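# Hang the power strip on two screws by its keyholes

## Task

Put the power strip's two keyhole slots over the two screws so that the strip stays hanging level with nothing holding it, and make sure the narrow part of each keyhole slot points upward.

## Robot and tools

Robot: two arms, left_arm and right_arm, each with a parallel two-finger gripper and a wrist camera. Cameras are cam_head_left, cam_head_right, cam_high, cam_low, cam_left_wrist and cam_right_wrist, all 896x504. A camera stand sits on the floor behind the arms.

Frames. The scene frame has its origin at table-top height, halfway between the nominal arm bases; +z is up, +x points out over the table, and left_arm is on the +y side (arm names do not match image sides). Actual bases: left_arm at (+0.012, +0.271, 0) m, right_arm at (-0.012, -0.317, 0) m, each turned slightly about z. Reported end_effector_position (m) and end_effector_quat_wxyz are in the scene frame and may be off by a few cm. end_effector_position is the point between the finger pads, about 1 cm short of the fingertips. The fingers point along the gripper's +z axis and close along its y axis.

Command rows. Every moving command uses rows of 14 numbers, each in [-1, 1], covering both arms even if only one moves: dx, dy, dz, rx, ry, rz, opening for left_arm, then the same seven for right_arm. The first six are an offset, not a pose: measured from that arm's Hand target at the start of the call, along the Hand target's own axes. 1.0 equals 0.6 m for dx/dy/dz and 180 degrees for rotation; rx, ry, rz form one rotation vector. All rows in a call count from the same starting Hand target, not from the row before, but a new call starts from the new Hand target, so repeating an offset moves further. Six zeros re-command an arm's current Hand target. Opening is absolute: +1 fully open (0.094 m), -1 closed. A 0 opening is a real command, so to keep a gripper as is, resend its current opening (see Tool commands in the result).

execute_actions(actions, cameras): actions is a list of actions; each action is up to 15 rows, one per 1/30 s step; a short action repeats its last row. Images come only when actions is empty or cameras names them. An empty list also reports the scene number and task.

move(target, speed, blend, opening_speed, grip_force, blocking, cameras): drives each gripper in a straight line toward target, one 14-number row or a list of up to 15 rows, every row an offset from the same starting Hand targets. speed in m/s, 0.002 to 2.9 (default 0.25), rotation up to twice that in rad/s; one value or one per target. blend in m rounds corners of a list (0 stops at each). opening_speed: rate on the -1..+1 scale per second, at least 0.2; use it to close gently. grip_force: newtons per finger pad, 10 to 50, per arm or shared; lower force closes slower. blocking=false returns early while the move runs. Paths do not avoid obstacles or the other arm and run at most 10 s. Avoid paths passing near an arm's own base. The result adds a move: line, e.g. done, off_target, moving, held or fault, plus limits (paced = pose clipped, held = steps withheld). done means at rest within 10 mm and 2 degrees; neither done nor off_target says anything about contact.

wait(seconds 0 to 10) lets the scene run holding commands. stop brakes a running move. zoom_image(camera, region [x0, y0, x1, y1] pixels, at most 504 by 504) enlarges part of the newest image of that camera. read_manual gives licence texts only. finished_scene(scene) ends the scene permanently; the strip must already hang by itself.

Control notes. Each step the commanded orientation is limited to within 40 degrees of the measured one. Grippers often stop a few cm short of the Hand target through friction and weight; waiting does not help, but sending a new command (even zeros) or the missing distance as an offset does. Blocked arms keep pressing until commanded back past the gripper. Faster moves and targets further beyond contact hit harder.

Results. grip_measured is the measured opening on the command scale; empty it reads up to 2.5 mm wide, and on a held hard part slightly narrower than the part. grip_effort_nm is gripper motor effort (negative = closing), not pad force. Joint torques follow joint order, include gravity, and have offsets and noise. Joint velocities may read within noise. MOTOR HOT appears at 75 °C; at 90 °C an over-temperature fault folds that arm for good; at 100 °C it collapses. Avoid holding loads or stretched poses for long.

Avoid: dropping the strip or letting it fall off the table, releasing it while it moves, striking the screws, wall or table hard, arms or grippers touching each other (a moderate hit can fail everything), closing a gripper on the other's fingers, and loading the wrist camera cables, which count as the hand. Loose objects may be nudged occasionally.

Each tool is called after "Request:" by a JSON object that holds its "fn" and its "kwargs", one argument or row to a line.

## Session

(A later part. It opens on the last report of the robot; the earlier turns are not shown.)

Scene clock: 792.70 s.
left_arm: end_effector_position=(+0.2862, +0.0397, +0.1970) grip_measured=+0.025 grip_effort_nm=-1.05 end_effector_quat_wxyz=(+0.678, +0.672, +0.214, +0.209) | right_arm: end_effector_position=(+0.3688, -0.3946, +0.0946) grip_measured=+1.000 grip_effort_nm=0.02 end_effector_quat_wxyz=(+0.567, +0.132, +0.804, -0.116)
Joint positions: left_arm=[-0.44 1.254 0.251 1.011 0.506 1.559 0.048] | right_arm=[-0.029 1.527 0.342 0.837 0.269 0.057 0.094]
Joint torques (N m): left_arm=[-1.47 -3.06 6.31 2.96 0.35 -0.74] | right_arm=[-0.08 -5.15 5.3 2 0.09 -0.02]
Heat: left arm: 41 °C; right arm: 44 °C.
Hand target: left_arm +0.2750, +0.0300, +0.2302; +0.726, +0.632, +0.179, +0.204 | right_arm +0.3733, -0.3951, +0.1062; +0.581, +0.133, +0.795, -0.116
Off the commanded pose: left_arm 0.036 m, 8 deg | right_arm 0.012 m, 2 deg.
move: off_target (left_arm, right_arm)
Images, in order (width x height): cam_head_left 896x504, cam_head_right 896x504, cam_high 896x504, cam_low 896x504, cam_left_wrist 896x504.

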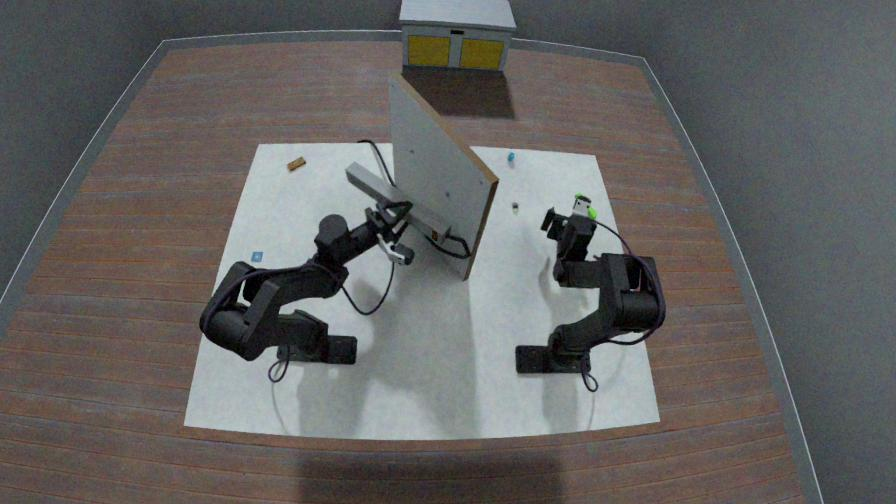

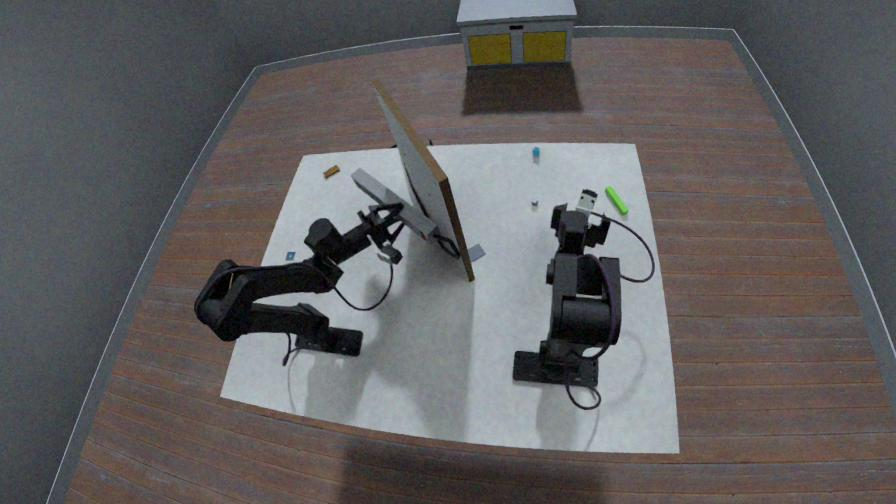

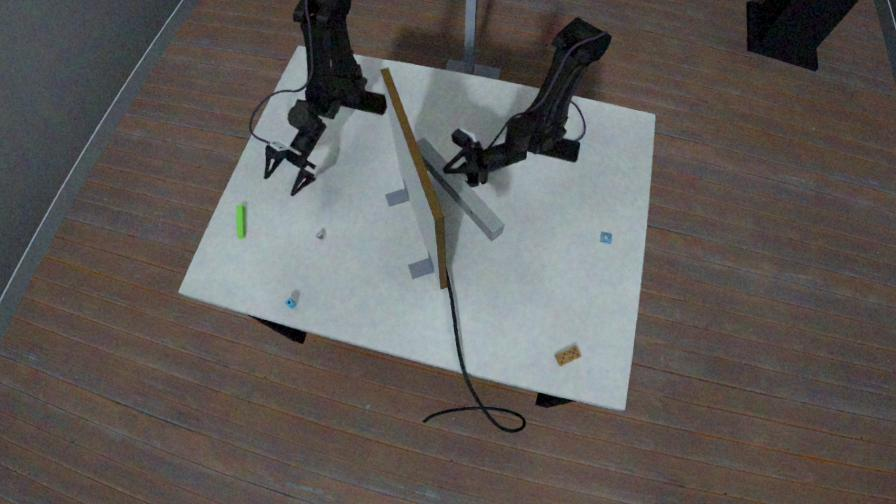

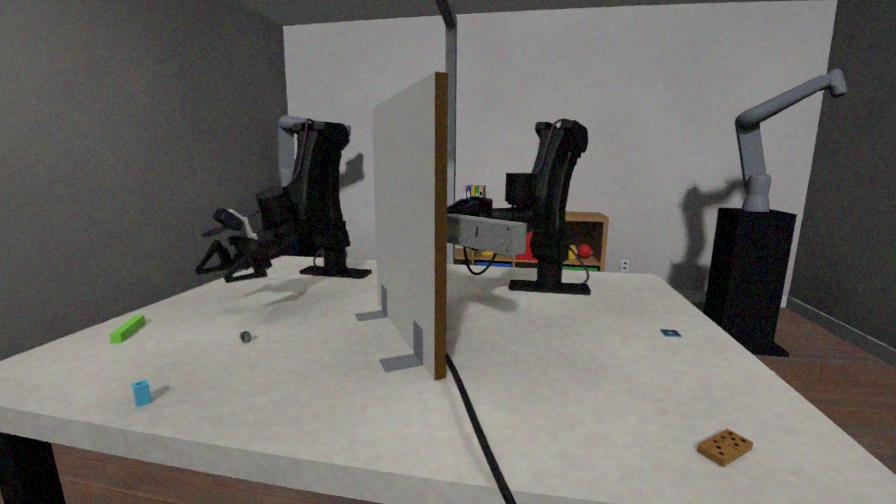

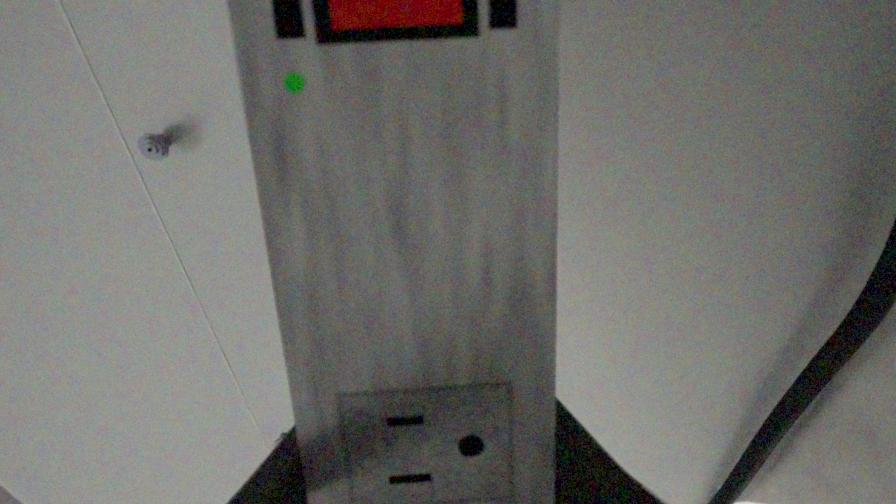

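Request:
{"fn": "zoom_image", "kwargs": {
  "camera": "cam_left_wrist",
  "region": [110, 100, 230, 190]
}}

Request:
{"fn": "zoom_image", "kwargs": {
  "camera": "cam_left_wrist",
  "region": [230, 390, 330, 470]
}}

Request:
{"fn": "zoom_image", "kwargs": {
  "camera": "cam_head_right",
  "region": [330, 130, 490, 290]
}}

Request:
{"fn": "zoom_image", "kwargs": {
  "camera": "cam_head_left",
  "region": [330, 130, 490, 290]
}}

Scaled by 4.200.

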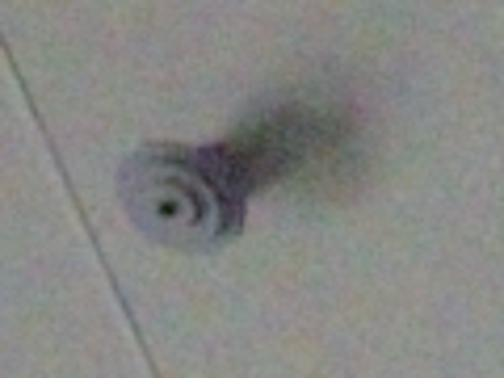

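Scaled by 5.040.

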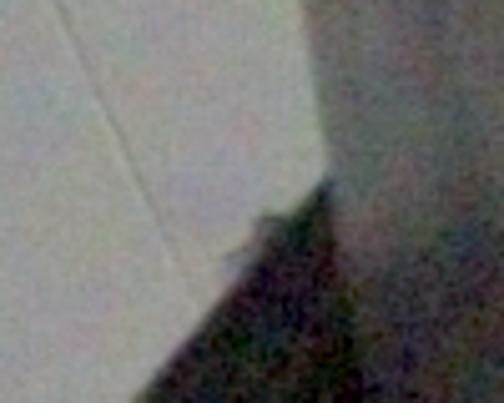

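Scaled by 3.150.

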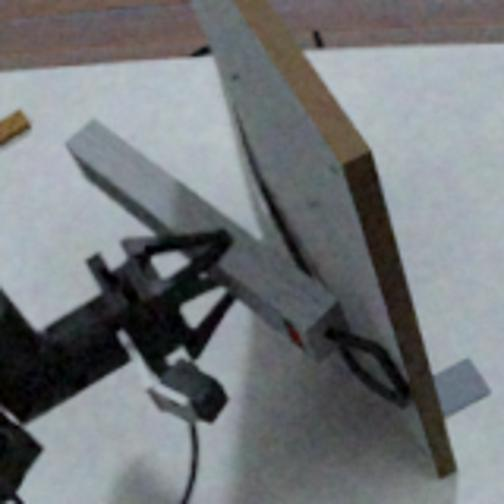

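Scaled by 3.150.

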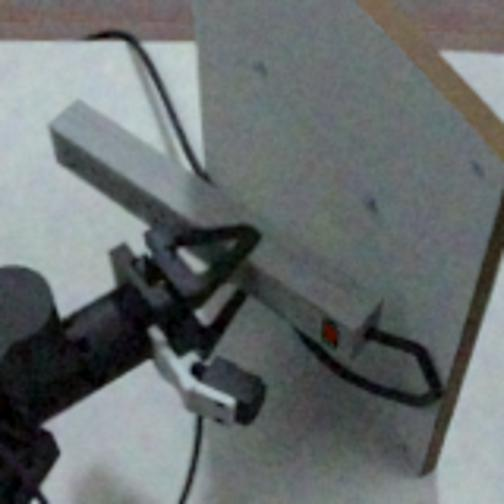

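Request:
{"fn": "move", "kwargs": {
  "target": [
    [0,0.1328,0.0183,0,0,0,-0.4,0,0,0,0,0,0,1],
    [-0.0398,0.1315,0.0268,0,-0.1046,-0.0145,-0.4,0,0,0,0,0,0,1]
  ],
  "speed": 0.08,
  "blend": 0.01,
  "cameras": ["cam_left_wrist","cam_head_left","cam_head_right"]
}}

Request:
{"fn": "zoom_image", "kwargs": {
  "camera": "cam_head_right",
  "region": [330, 130, 490, 290]
}}

Request:
{"fn": "zoom_image", "kwargs": {
  "camera": "cam_head_left",
  "region": [330, 130, 490, 290]
}}

Scene clock: 857.87 s.
left_arm: end_effector_position=(+0.2618, +0.0173, +0.2723) grip_measured=+0.025 grip_effort_nm=-1.05 end_effector_quat_wxyz=(+0.723, +0.677, +0.119, +0.069) | right_arm: end_effector_position=(+0.3688, -0.3946, +0.0946) grip_measured=+1.000 grip_effort_nm=0.02 end_effector_quat_wxyz=(+0.567, +0.132, +0.804, -0.116)
Joint positions: left_arm=[-0.365 1.176 0.501 0.765 0.917 1.42 0.048] | right_arm=[-0.029 1.527 0.342 0.837 0.269 0.057 0.094]
Joint torques (N m): left_arm=[0.08 -3.14 11.32 2.24 0.37 -0.42] | right_arm=[-0.01 -5.18 5.52 1.98 0.09 -0.01]
Heat: left arm: 51 °C; right arm: 44 °C.
Hand target: left_arm +0.2574, +0.0134, +0.3106; +0.750, +0.652, +0.072, +0.082 | right_arm +0.3733, -0.3951, +0.1062; +0.581, +0.133, +0.795, -0.116
Off the commanded pose: left_arm 0.039 m, 7 deg | right_arm 0.012 m, 2 deg.
move: off_target (left_arm, right_arm)
Images, in order (width x height): cam_head_left 896x504, cam_head_right 896x504, cam_left_wrist 896x504.

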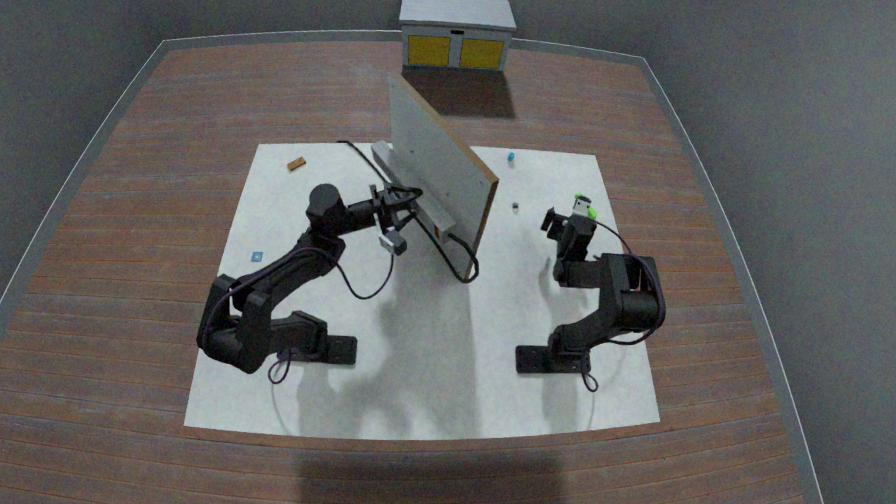

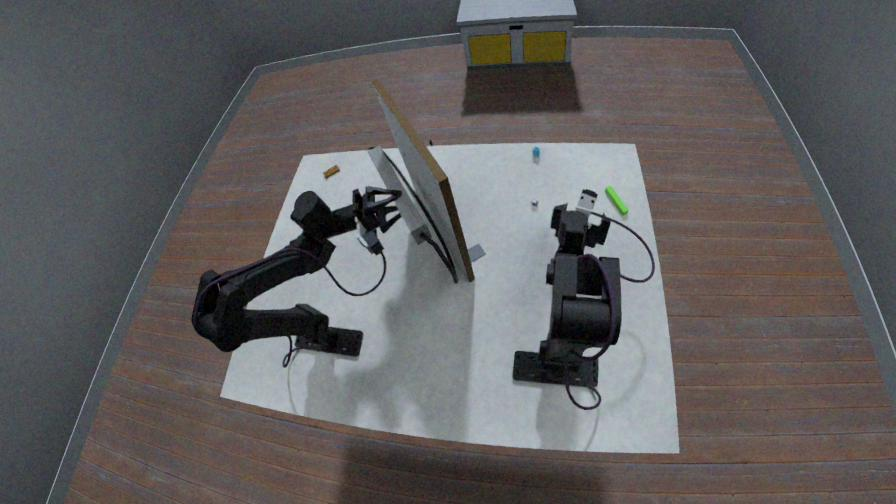

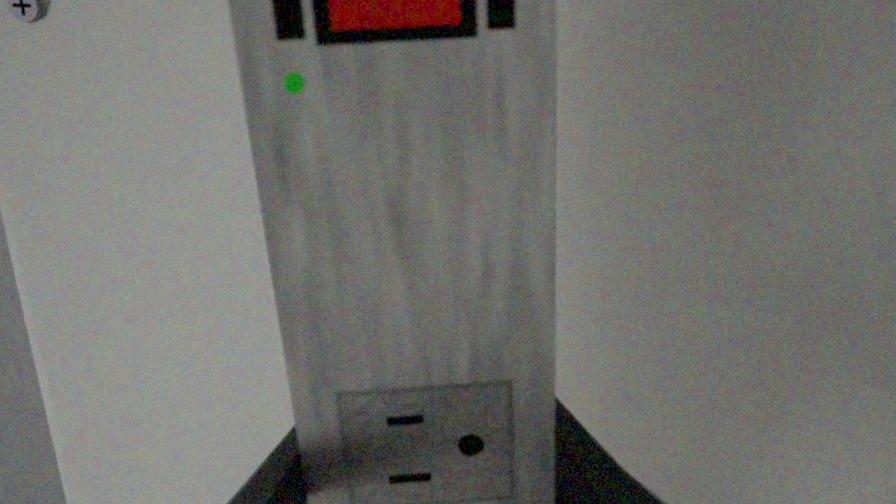

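Scaled by 3.150.

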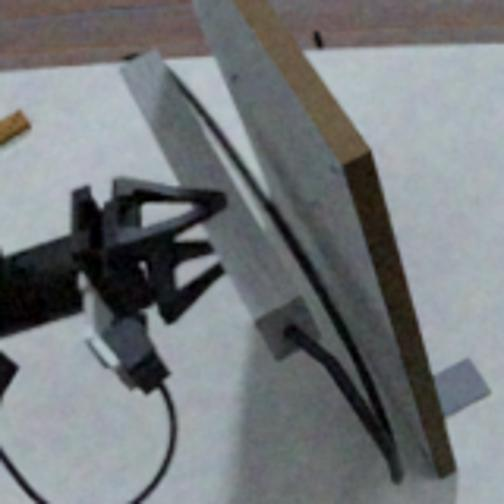

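Scaled by 3.150.

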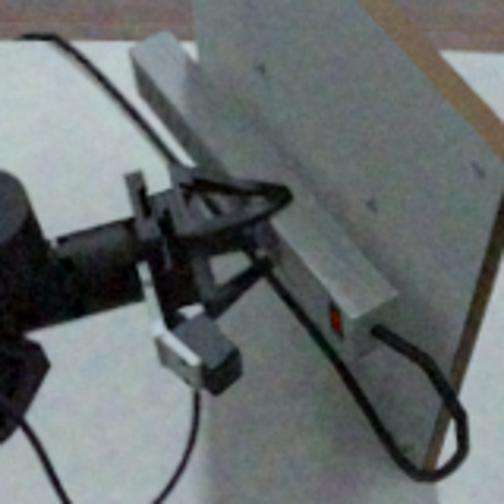

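Request:
{"fn": "move", "kwargs": {
  "target": [0,-0.1105,-0.0155,0.0175,0,0.025,-0.4,0,0,0,0,0,0,1],
  "speed": 0.08,
  "cameras": ["cam_left_wrist"]
}}

Request:
{"fn": "zoom_image", "kwargs": {
  "camera": "cam_left_wrist",
  "region": [60, 0, 360, 170]
}}

Request:
{"fn": "zoom_image", "kwargs": {
  "camera": "cam_left_wrist",
  "region": [160, 330, 360, 450]
}}

Scene clock: 875.50 s.
left_arm: end_effector_position=(+0.2648, +0.0149, +0.2291) grip_measured=+0.025 grip_effort_nm=-1.05 end_effector_quat_wxyz=(+0.712, +0.690, +0.084, +0.100) | right_arm: end_effector_position=(+0.3688, -0.3946, +0.0946) grip_measured=+1.000 grip_effort_nm=0.02 end_effector_quat_wxyz=(+0.567, +0.132, +0.804, -0.116)
Joint positions: left_arm=[-0.365 1.314 0.412 0.958 0.928 1.544 0.048] | right_arm=[-0.029 1.527 0.342 0.837 0.269 0.057 0.094]
Joint torques (N m): left_arm=[0.16 -3.41 6.11 2.24 0.34 -0.08] | right_arm=[-0.02 -5.08 5.39 1.95 0.08 -0.02]
Heat: left arm: 49 °C; right arm: 44 °C.
Hand target: left_arm +0.2573, +0.0134, +0.2437; +0.728, +0.675, +0.048, +0.109 | right_arm +0.3733, -0.3951, +0.1062; +0.581, +0.133, +0.795, -0.116
Off the commanded pose: left_arm 0.016 m, 5 deg | right_arm 0.012 m, 2 deg.
move: off_target (left_arm, right_arm)
Images, in order (width x height): cam_left_wrist 896x504.

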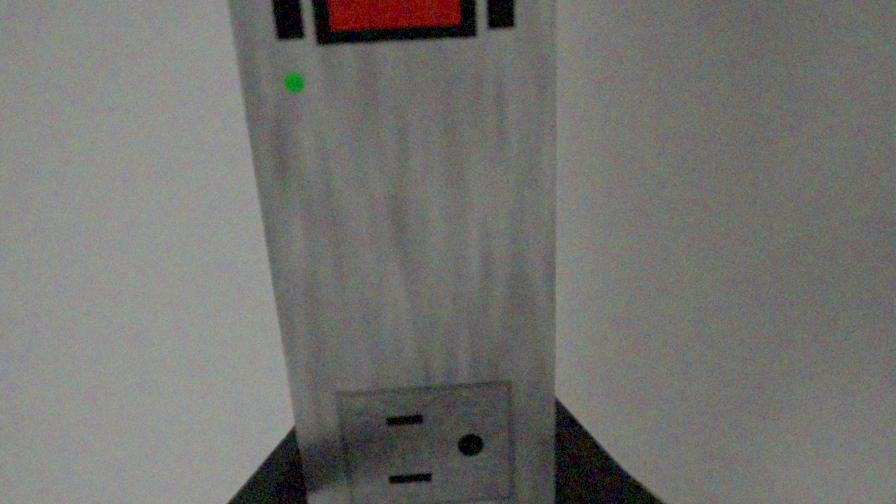

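Scaled by 1.680.

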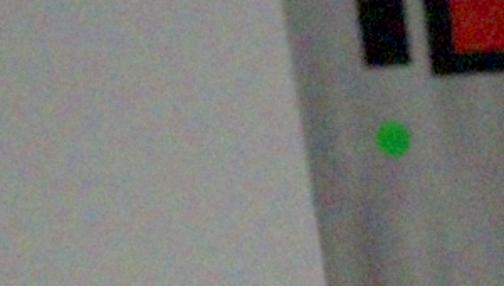

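Scaled by 2.520.

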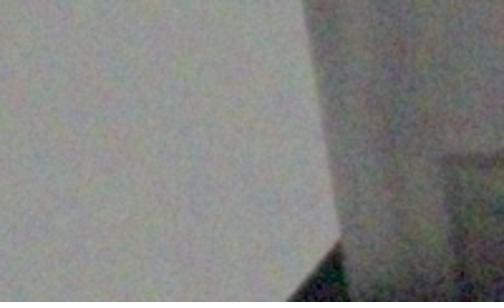

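Request:
{"fn": "move", "kwargs": {
  "target": [0,-0.0583,-0.008,0,0,0,-0.4,0,0,0,0,0,0,1],
  "speed": 0.08,
  "cameras": ["cam_left_wrist"]
}}

Request:
{"fn": "zoom_image", "kwargs": {
  "camera": "cam_left_wrist",
  "region": [60, 0, 360, 170]
}}

Request:
{"fn": "zoom_image", "kwargs": {
  "camera": "cam_left_wrist",
  "region": [160, 330, 360, 450]
}}

Scene clock: 882.50 s.
left_arm: end_effector_position=(+0.2640, +0.0156, +0.1977) grip_measured=+0.025 grip_effort_nm=-1.05 end_effector_quat_wxyz=(+0.716, +0.688, +0.073, +0.099) | right_arm: end_effector_position=(+0.3688, -0.3946, +0.0946) grip_measured=+1.000 grip_effort_nm=0.02 end_effector_quat_wxyz=(+0.567, +0.132, +0.804, -0.116)
Joint positions: left_arm=[-0.356 1.48 0.343 1.212 0.953 1.541 0.048] | right_arm=[-0.029 1.527 0.342 0.837 0.269 0.057 0.094]
Joint torques (N m): left_arm=[0.58 -3.71 4.96 2.13 0.19 -0.1] | right_arm=[-0.02 -5.12 5.38 1.96 0.08 0.01]
Heat: left arm: 50 °C; right arm: 44 °C.
Hand target: left_arm +0.2596, +0.0158, +0.2085; +0.728, +0.675, +0.048, +0.109 | right_arm +0.3733, -0.3951, +0.1062; +0.581, +0.133, +0.795, -0.116
Off the commanded pose: left_arm 0.012 m, 4 deg | right_arm 0.012 m, 2 deg.
move: off_target (left_arm, right_arm)
Images, in order (width x height): cam_left_wrist 896x504.

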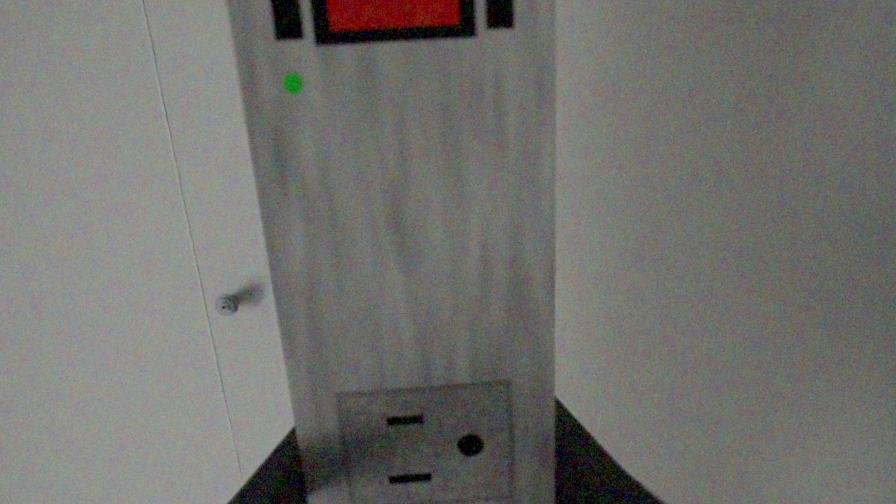

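Scaled by 1.680.

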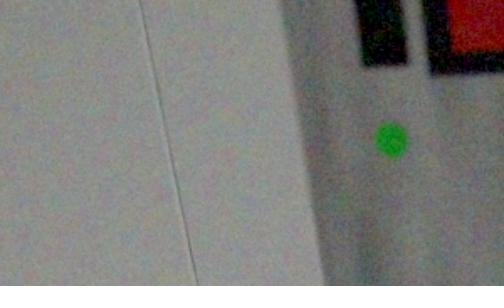

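Scaled by 2.520.

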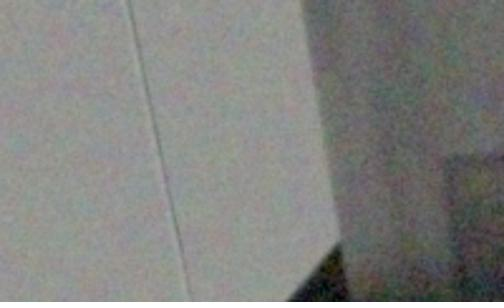

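Request:
{"fn": "move", "kwargs": {
  "target": [0,-0.0583,-0.008,0,0,0,-0.4,0,0,0,0,0,0,1],
  "speed": 0.08,
  "cameras": ["cam_left_wrist"]
}}

Request:
{"fn": "zoom_image", "kwargs": {
  "camera": "cam_left_wrist",
  "region": [60, 200, 240, 350]
}}

Request:
{"fn": "zoom_image", "kwargs": {
  "camera": "cam_left_wrist",
  "region": [140, 350, 340, 504]
}}

Scene clock: 928.40 s.
left_arm: end_effector_position=(+0.2642, +0.0175, +0.1605) grip_measured=+0.025 grip_effort_nm=-1.05 end_effector_quat_wxyz=(+0.713, +0.691, +0.081, +0.085) | right_arm: end_effector_position=(+0.3688, -0.3946, +0.0946) grip_measured=+1.000 grip_effort_nm=0.02 end_effector_quat_wxyz=(+0.567, +0.132, +0.804, -0.116)
Joint positions: left_arm=[-0.343 1.688 0.299 1.447 0.974 1.526 0.048] | right_arm=[-0.029 1.527 0.342 0.837 0.269 0.057 0.094]
Joint torques (N m): left_arm=[0.58 -4.01 3.73 2.32 0.12 0.1] | right_arm=[-0.12 -5.04 5.37 1.98 0.1 0.01]
Heat: left arm: 49 °C; right arm: 44 °C.
Hand target: left_arm +0.2619, +0.0182, +0.1734; +0.728, +0.675, +0.048, +0.109 | right_arm +0.3733, -0.3951, +0.1062; +0.581, +0.133, +0.795, -0.116
Off the commanded pose: left_arm 0.013 m, 5 deg | right_arm 0.012 m, 2 deg.
move: off_target (left_arm, right_arm)
Images, in order (width x height): cam_left_wrist 896x504.

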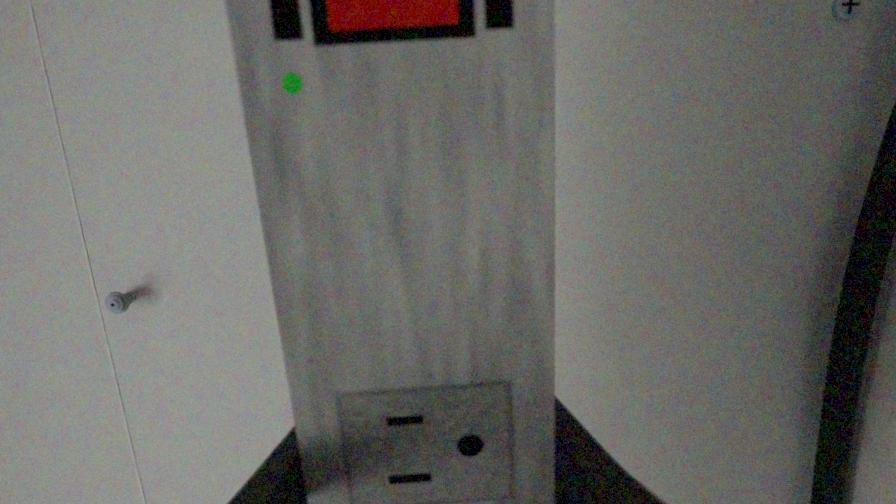

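Scaled by 2.800.

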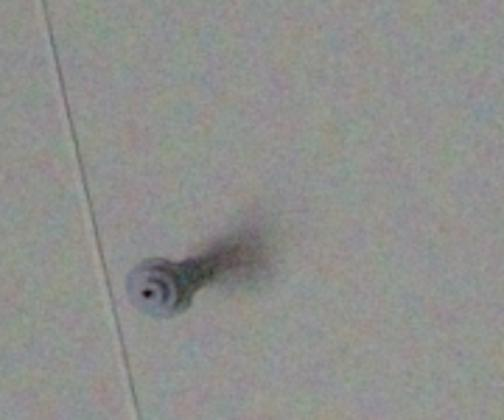

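Scaled by 2.520.

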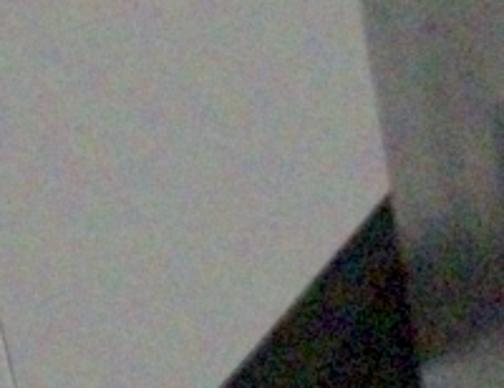

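Request:
{"fn": "move", "kwargs": {
  "target": [0.0353,0.0437,0.046,0,0,0.004,-0.4,0,0,0,0,0,0,1],
  "speed": 0.06,
  "cameras": ["cam_left_wrist","cam_head_left"]
}}

Request:
{"fn": "zoom_image", "kwargs": {
  "camera": "cam_left_wrist",
  "region": [100, 250, 320, 450]
}}

Request:
{"fn": "zoom_image", "kwargs": {
  "camera": "cam_head_left",
  "region": [330, 130, 490, 290]
}}

Scene clock: 962.93 s.
left_arm: end_effector_position=(+0.2842, +0.0034, +0.1838) grip_measured=+0.025 grip_effort_nm=-1.05 end_effector_quat_wxyz=(+0.720, +0.684, +0.067, +0.095) | right_arm: end_effector_position=(+0.3688, -0.3946, +0.0946) grip_measured=+1.000 grip_effort_nm=0.02 end_effector_quat_wxyz=(+0.567, +0.132, +0.804, -0.116)
Joint positions: left_arm=[-0.366 1.668 0.414 1.35 0.955 1.526 0.048] | right_arm=[-0.029 1.527 0.342 0.837 0.269 0.057 0.094]
Joint torques (N m): left_arm=[-0.7 -7.62 7.38 1.1 -0.13 0.19] | right_arm=[-0.06 -5.14 5.41 1.96 0.1 0.01]
Heat: left arm: 49 °C; right arm: 44 °C.
Hand target: left_arm +0.2860, -0.0022, +0.2033; +0.727, +0.675, +0.044, +0.114 | right_arm +0.3733, -0.3951, +0.1062; +0.581, +0.133, +0.795, -0.116
Off the commanded pose: left_arm 0.020 m, 4 deg | right_arm 0.012 m, 2 deg.
move: off_target (left_arm, right_arm)
Images, in order (width x height): cam_head_left 896x504, cam_left_wrist 896x504.

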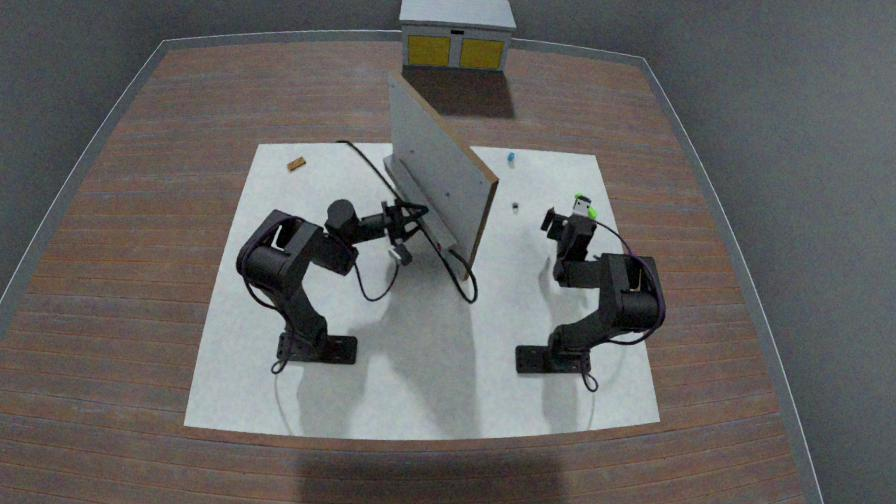

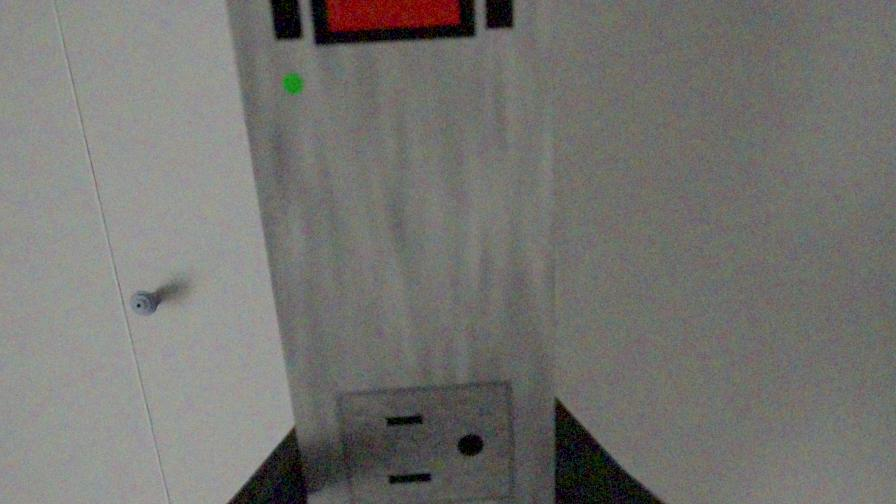

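Scaled by 2.291.

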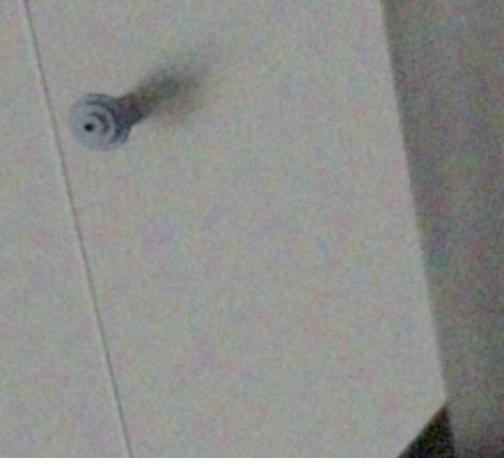

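Scaled by 3.150.

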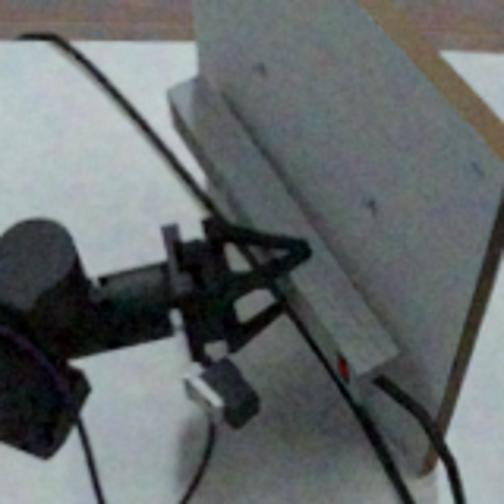

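Request:
{"fn": "move", "kwargs": {
  "target": [0.0078,-0.0027,0.0235,0,0.0083,0,-0.4,0,0,0,0,0,0,1],
  "speed": 0.04,
  "cameras": ["cam_left_wrist","cam_head_left"]
}}

Request:
{"fn": "zoom_image", "kwargs": {
  "camera": "cam_left_wrist",
  "region": [80, 220, 300, 420]
}}

Request:
{"fn": "zoom_image", "kwargs": {
  "camera": "cam_head_left",
  "region": [370, 140, 490, 280]
}}

Scene clock: 993.93 s.
left_arm: end_effector_position=(+0.2899, -0.0083, +0.1914) grip_measured=+0.025 grip_effort_nm=-1.05 end_effector_quat_wxyz=(+0.723, +0.679, +0.071, +0.109) | right_arm: end_effector_position=(+0.3688, -0.3946, +0.0946) grip_measured=+1.000 grip_effort_nm=0.02 end_effector_quat_wxyz=(+0.567, +0.132, +0.804, -0.116)
Joint positions: left_arm=[-0.411 1.668 0.445 1.333 0.885 1.532 0.048] | right_arm=[-0.029 1.527 0.342 0.837 0.269 0.057 0.094]
Joint torques (N m): left_arm=[-0.69 -5.61 7.76 1.15 -0.13 0.25] | right_arm=[-0.08 -5.08 5.42 2 0.09 -0.01]
Heat: left arm: 44 °C; right arm: 44 °C.
Hand target: left_arm +0.2937, -0.0150, +0.2033; +0.727, +0.674, +0.053, +0.123 | right_arm +0.3733, -0.3951, +0.1062; +0.581, +0.133, +0.795, -0.116
Off the commanded pose: left_arm 0.014 m, 3 deg | right_arm 0.012 m, 2 deg.
move: off_target (left_arm, right_arm)
Images, in order (width x height): cam_head_left 896x504, cam_left_wrist 896x504.

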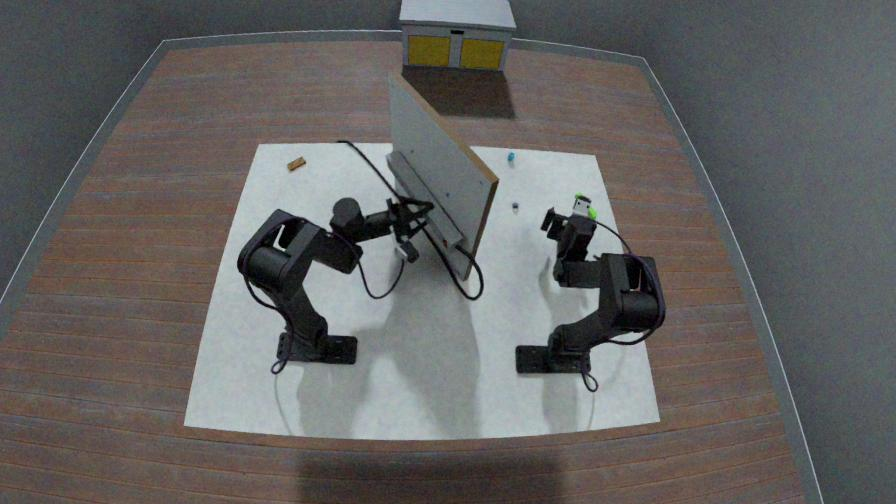

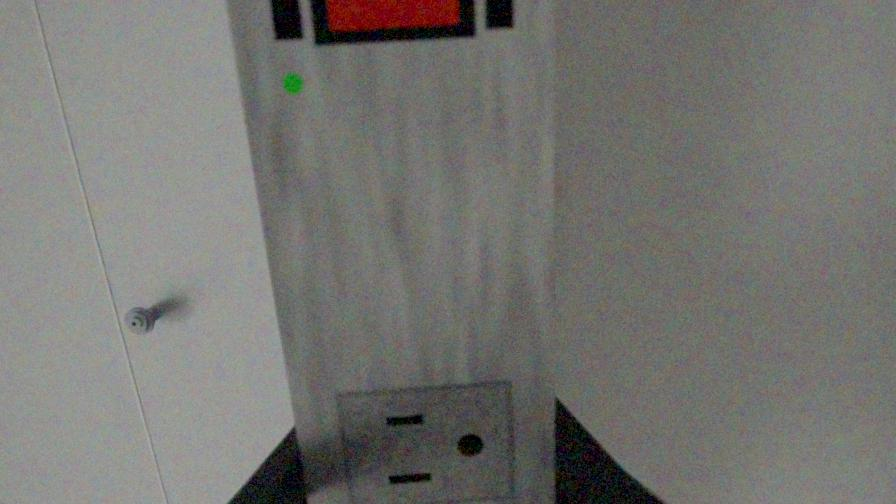

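Scaled by 2.291.

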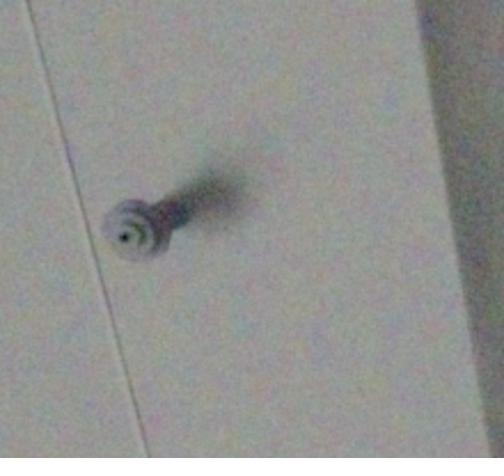

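Scaled by 3.600.

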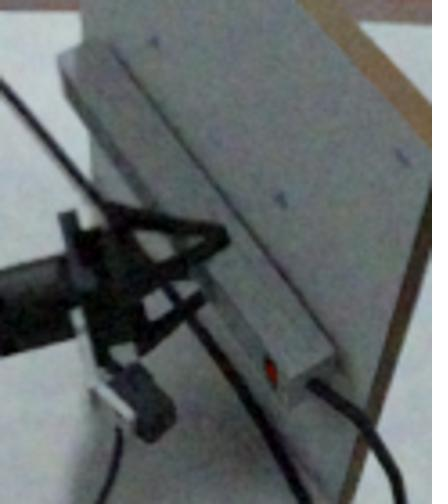

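Request:
{"fn": "move", "kwargs": {
  "target": [0.0062,-0.0022,0.0188,0,0,0,-0.4,0,0,0,0,0,0,1],
  "speed": 0.04,
  "cameras": ["cam_left_wrist","cam_head_left"]
}}

Request:
{"fn": "zoom_image", "kwargs": {
  "camera": "cam_left_wrist",
  "region": [80, 220, 300, 420]
}}

Request:
{"fn": "zoom_image", "kwargs": {
  "camera": "cam_head_left",
  "region": [370, 140, 490, 280]
}}

Scene clock: 1001.93 s.
left_arm: end_effector_position=(+0.2939, -0.0132, +0.1953) grip_measured=+0.025 grip_effort_nm=-1.05 end_effector_quat_wxyz=(+0.725, +0.676, +0.070, +0.115) | right_arm: end_effector_position=(+0.3688, -0.3946, +0.0946) grip_measured=+1.000 grip_effort_nm=0.02 end_effector_quat_wxyz=(+0.567, +0.132, +0.804, -0.116)
Joint positions: left_arm=[-0.425 1.676 0.466 1.328 0.864 1.535 0.048] | right_arm=[-0.029 1.527 0.342 0.837 0.269 0.057 0.094]
Joint torques (N m): left_arm=[-1.29 -3.89 9.32 1.12 -0.16 0.28] | right_arm=[-0.1 -5.14 5.53 1.98 0.07 -0.01]
Heat: left arm: 43 °C; right arm: 44 °C.
Hand target: left_arm +0.3002, -0.0250, +0.2033; +0.727, +0.674, +0.053, +0.123 | right_arm +0.3733, -0.3951, +0.1062; +0.581, +0.133, +0.795, -0.116
Off the commanded pose: left_arm 0.016 m, 2 deg | right_arm 0.012 m, 2 deg.
move: off_target (left_arm, right_arm)
Images, in order (width x height): cam_head_left 896x504, cam_left_wrist 896x504.

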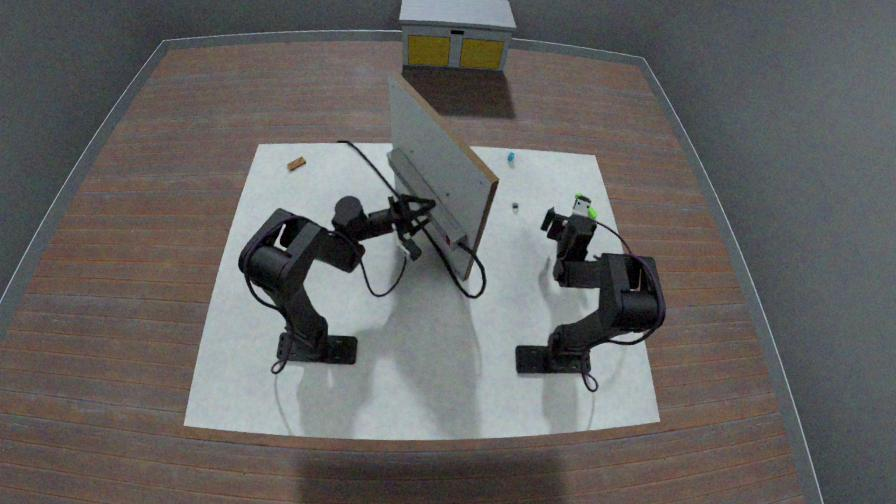

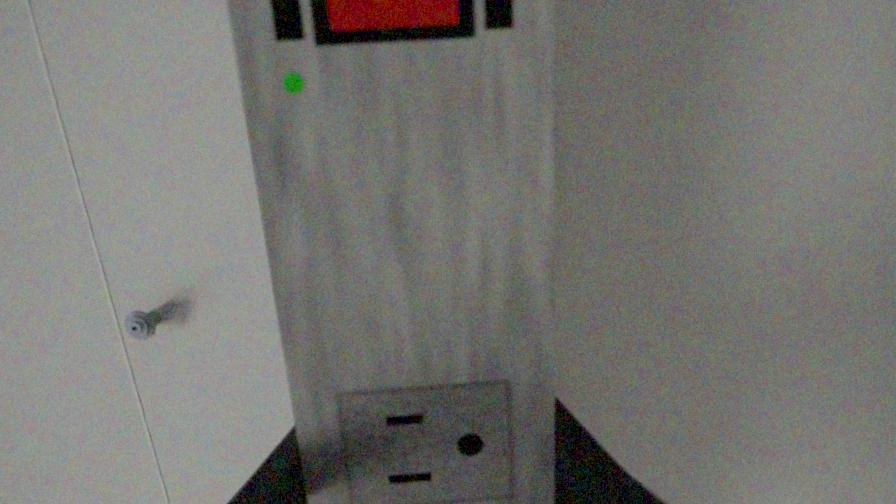

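Scaled by 2.291.

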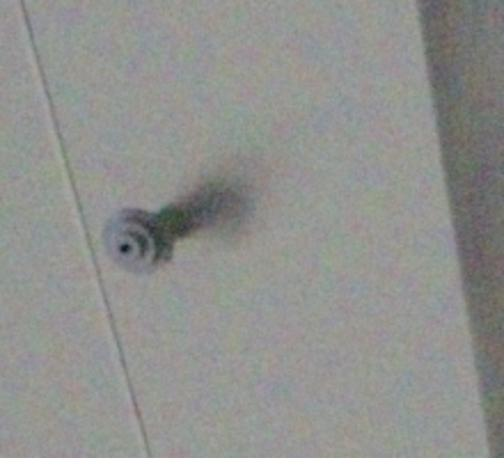

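Scaled by 3.600.

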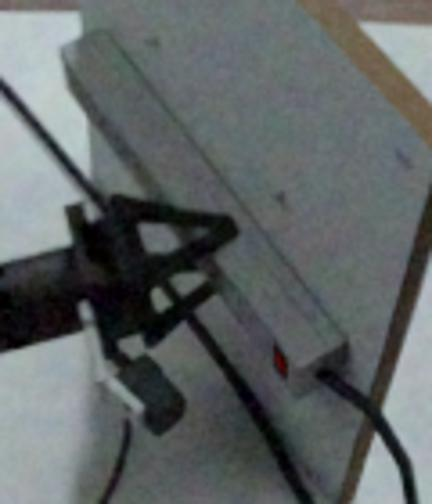

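Request:
{"fn": "move", "kwargs": {
  "target": [
    [-0.0107,0.004,-0.035,0,0,0,-0.4,0,0,0,0,0,0,1],
    [0.0048,0.1577,-0.0267,0,0,0,-0.4,0,0,0,0,0,0,1]
  ],
  "speed": 0.05,
  "cameras": ["cam_left_wrist","cam_head_left","cam_head_right"]
}}

Request:
{"fn": "zoom_image", "kwargs": {
  "camera": "cam_head_left",
  "region": [370, 120, 510, 280]
}}

Request:
{"fn": "zoom_image", "kwargs": {
  "camera": "cam_head_right",
  "region": [350, 120, 490, 280]
}}

Scene clock: 1035.83 s.
left_arm: end_effector_position=(+0.2937, -0.0021, +0.2634) grip_measured=+0.025 grip_effort_nm=-1.05 end_effector_quat_wxyz=(+0.712, +0.688, +0.085, +0.109) | right_arm: end_effector_position=(+0.3688, -0.3946, +0.0946) grip_measured=+1.000 grip_effort_nm=0.02 end_effector_quat_wxyz=(+0.567, +0.132, +0.804, -0.116)
Joint positions: left_arm=[-0.391 1.355 0.6 0.817 0.886 1.551 0.048] | right_arm=[-0.029 1.527 0.342 0.837 0.269 0.057 0.094]
Joint torques (N m): left_arm=[0.43 -7.06 10.85 1.3 0.27 -0.04] | right_arm=[-0.06 -5.04 5.44 1.95 0.08 0]
Heat: left arm: 41 °C; right arm: 44 °C.
Hand target: left_arm +0.2890, -0.0030, +0.2961; +0.727, +0.674, +0.053, +0.123 | right_arm +0.3733, -0.3951, +0.1062; +0.581, +0.133, +0.795, -0.116
Off the commanded pose: left_arm 0.033 m, 5 deg | right_arm 0.012 m, 2 deg.
move: off_target (left_arm, right_arm)
Images, in order (width x height): cam_head_left 896x504, cam_head_right 896x504, cam_left_wrist 896x504.

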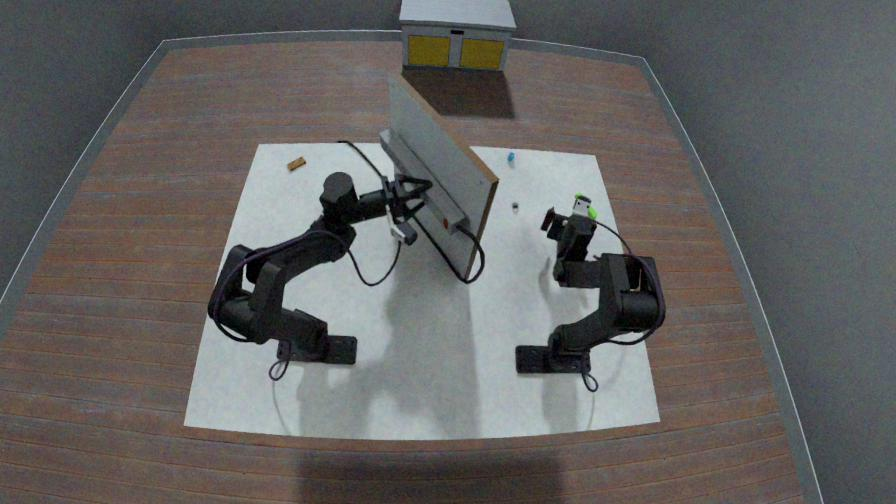

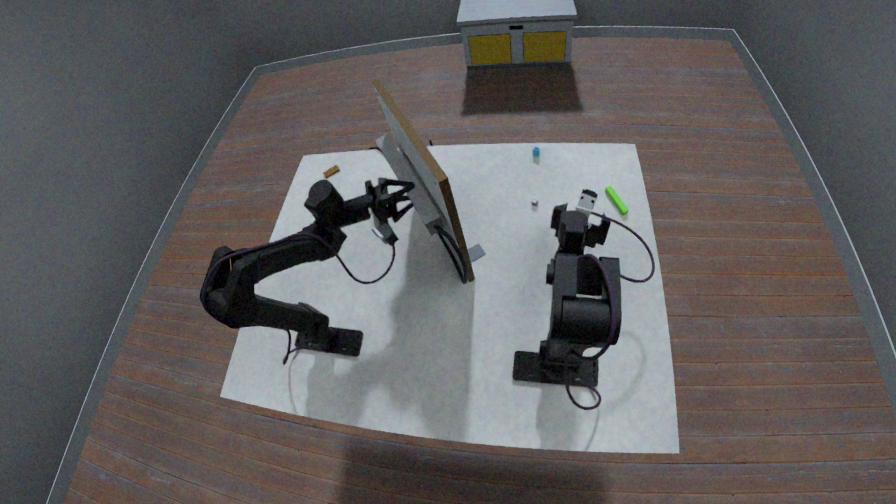

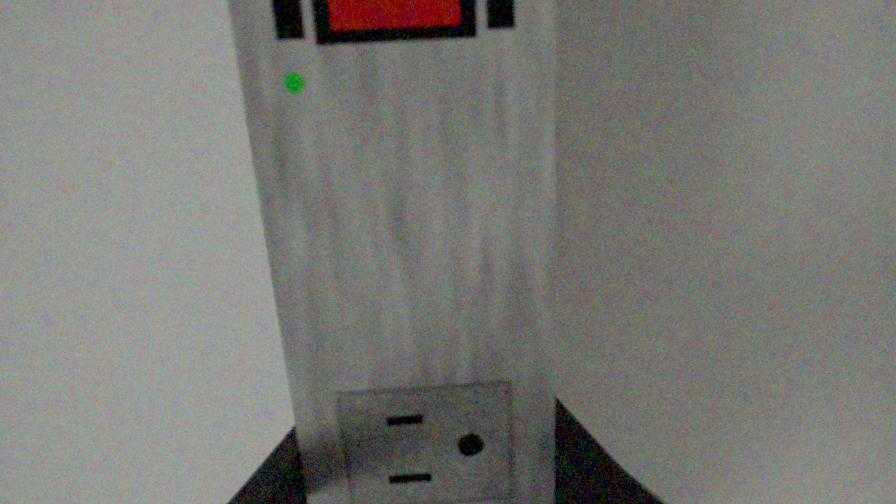

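Scaled by 3.150.

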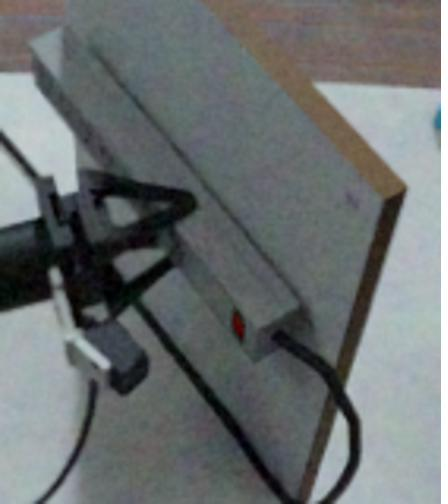

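Scaled by 3.150.

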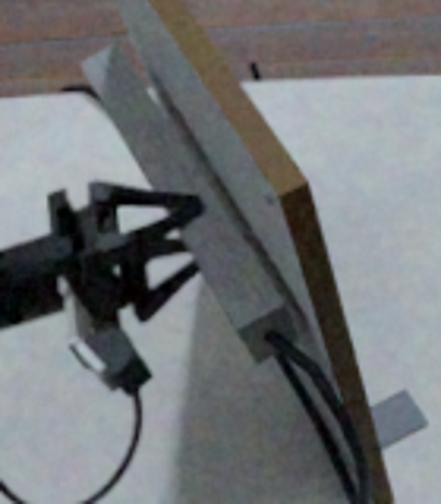

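Request:
{"fn": "move", "kwargs": {
  "target": [0.0025,0.0099,0.0009,-0.012,0,0,-0.4,0,0,0,0,0,0,1],
  "speed": 0.03
}}

Scene clock: 1052.33 s.
left_arm: end_effector_position=(+0.2937, -0.0021, +0.2634) grip_measured=+0.025 grip_effort_nm=-1.05 end_effector_quat_wxyz=(+0.713, +0.687, +0.091, +0.103) | right_arm: end_effector_position=(+0.3688, -0.3946, +0.0946) grip_measured=+1.000 grip_effort_nm=0.02 end_effector_quat_wxyz=(+0.567, +0.132, +0.804, -0.116)
Joint positions: left_arm=[-0.391 1.355 0.6 0.817 0.886 1.536 0.048] | right_arm=[-0.029 1.527 0.342 0.837 0.269 0.057 0.094]
Joint torques (N m): left_arm=[0.55 -5.78 10.26 2.11 0.27 -0.32] | right_arm=[0.02 -5.03 5.48 1.99 0.11 0.01]
Heat: left arm: 42 °C; right arm: 44 °C.
Hand target: left_arm +0.2900, -0.0027, +0.3022; +0.739, +0.660, +0.051, +0.124 | right_arm +0.3733, -0.3951, +0.1062; +0.581, +0.133, +0.795, -0.116
Off the commanded pose: left_arm 0.039 m, 7 deg | right_arm 0.012 m, 2 deg.
move: off_target (left_arm, right_arm)

Request:
{"fn": "move", "kwargs": {
  "target": [0.0,0.0165,0.001,-0.005,0,0,-0.4,0,0,0,0,0,0,1],
  "speed": 0.05
}}

Scene clock: 1056.00 s.
left_arm: end_effector_position=(+0.2937, -0.0021, +0.2634) grip_measured=+0.025 grip_effort_nm=-1.05 end_effector_quat_wxyz=(+0.714, +0.686, +0.097, +0.096) | right_arm: end_effector_position=(+0.3688, -0.3946, +0.0946) grip_measured=+1.000 grip_effort_nm=0.02 end_effector_quat_wxyz=(+0.567, +0.132, +0.804, -0.116)
Joint positions: left_arm=[-0.391 1.355 0.6 0.817 0.886 1.516 0.048] | right_arm=[-0.029 1.527 0.342 0.837 0.269 0.057 0.094]
Joint torques (N m): left_arm=[0.5 -6.89 11.15 2.11 0.26 -0.37] | right_arm=[-0.03 -5 5.46 1.97 0.08 0.01]
Heat: left arm: 42 °C; right arm: 44 °C.
Hand target: left_arm +0.2890, -0.0023, +0.3120; +0.744, +0.654, +0.050, +0.124 | right_arm +0.3733, -0.3951, +0.1062; +0.581, +0.133, +0.795, -0.116
Off the commanded pose: left_arm 0.049 m, 8 deg | right_arm 0.012 m, 2 deg.
move: off_target (left_arm, right_arm)

Request:
{"fn": "move", "kwargs": {
  "target": [0.0,0.02,0.001,-0.005,0,0,-0.4,0,0,0,0,0,0,1],
  "speed": 0.1
}}

Scene clock: 1059.87 s.
left_arm: end_effector_position=(+0.2938, -0.0021, +0.2769) grip_measured=+0.025 grip_effort_nm=-1.05 end_effector_quat_wxyz=(+0.721, +0.679, +0.093, +0.099) | right_arm: end_effector_position=(+0.3688, -0.3946, +0.0946) grip_measured=+1.000 grip_effort_nm=0.02 end_effector_quat_wxyz=(+0.567, +0.132, +0.804, -0.116)
Joint positions: left_arm=[-0.391 1.342 0.621 0.817 0.886 1.496 0.048] | right_arm=[-0.029 1.527 0.342 0.837 0.269 0.057 0.094]
Joint torques (N m): left_arm=[0.43 -6.97 11.15 2 0.21 -0.42] | right_arm=[0.01 -5.2 5.35 1.96 0.1 0.03]
Heat: left arm: 42 °C; right arm: 44 °C.
Hand target: left_arm +0.2877, -0.0016, +0.3240; +0.750, +0.648, +0.049, +0.124 | right_arm +0.3733, -0.3951, +0.1062; +0.581, +0.133, +0.795, -0.116
Off the commanded pose: left_arm 0.048 m, 8 deg | right_arm 0.012 m, 2 deg.
move: off_target (left_arm, right_arm)


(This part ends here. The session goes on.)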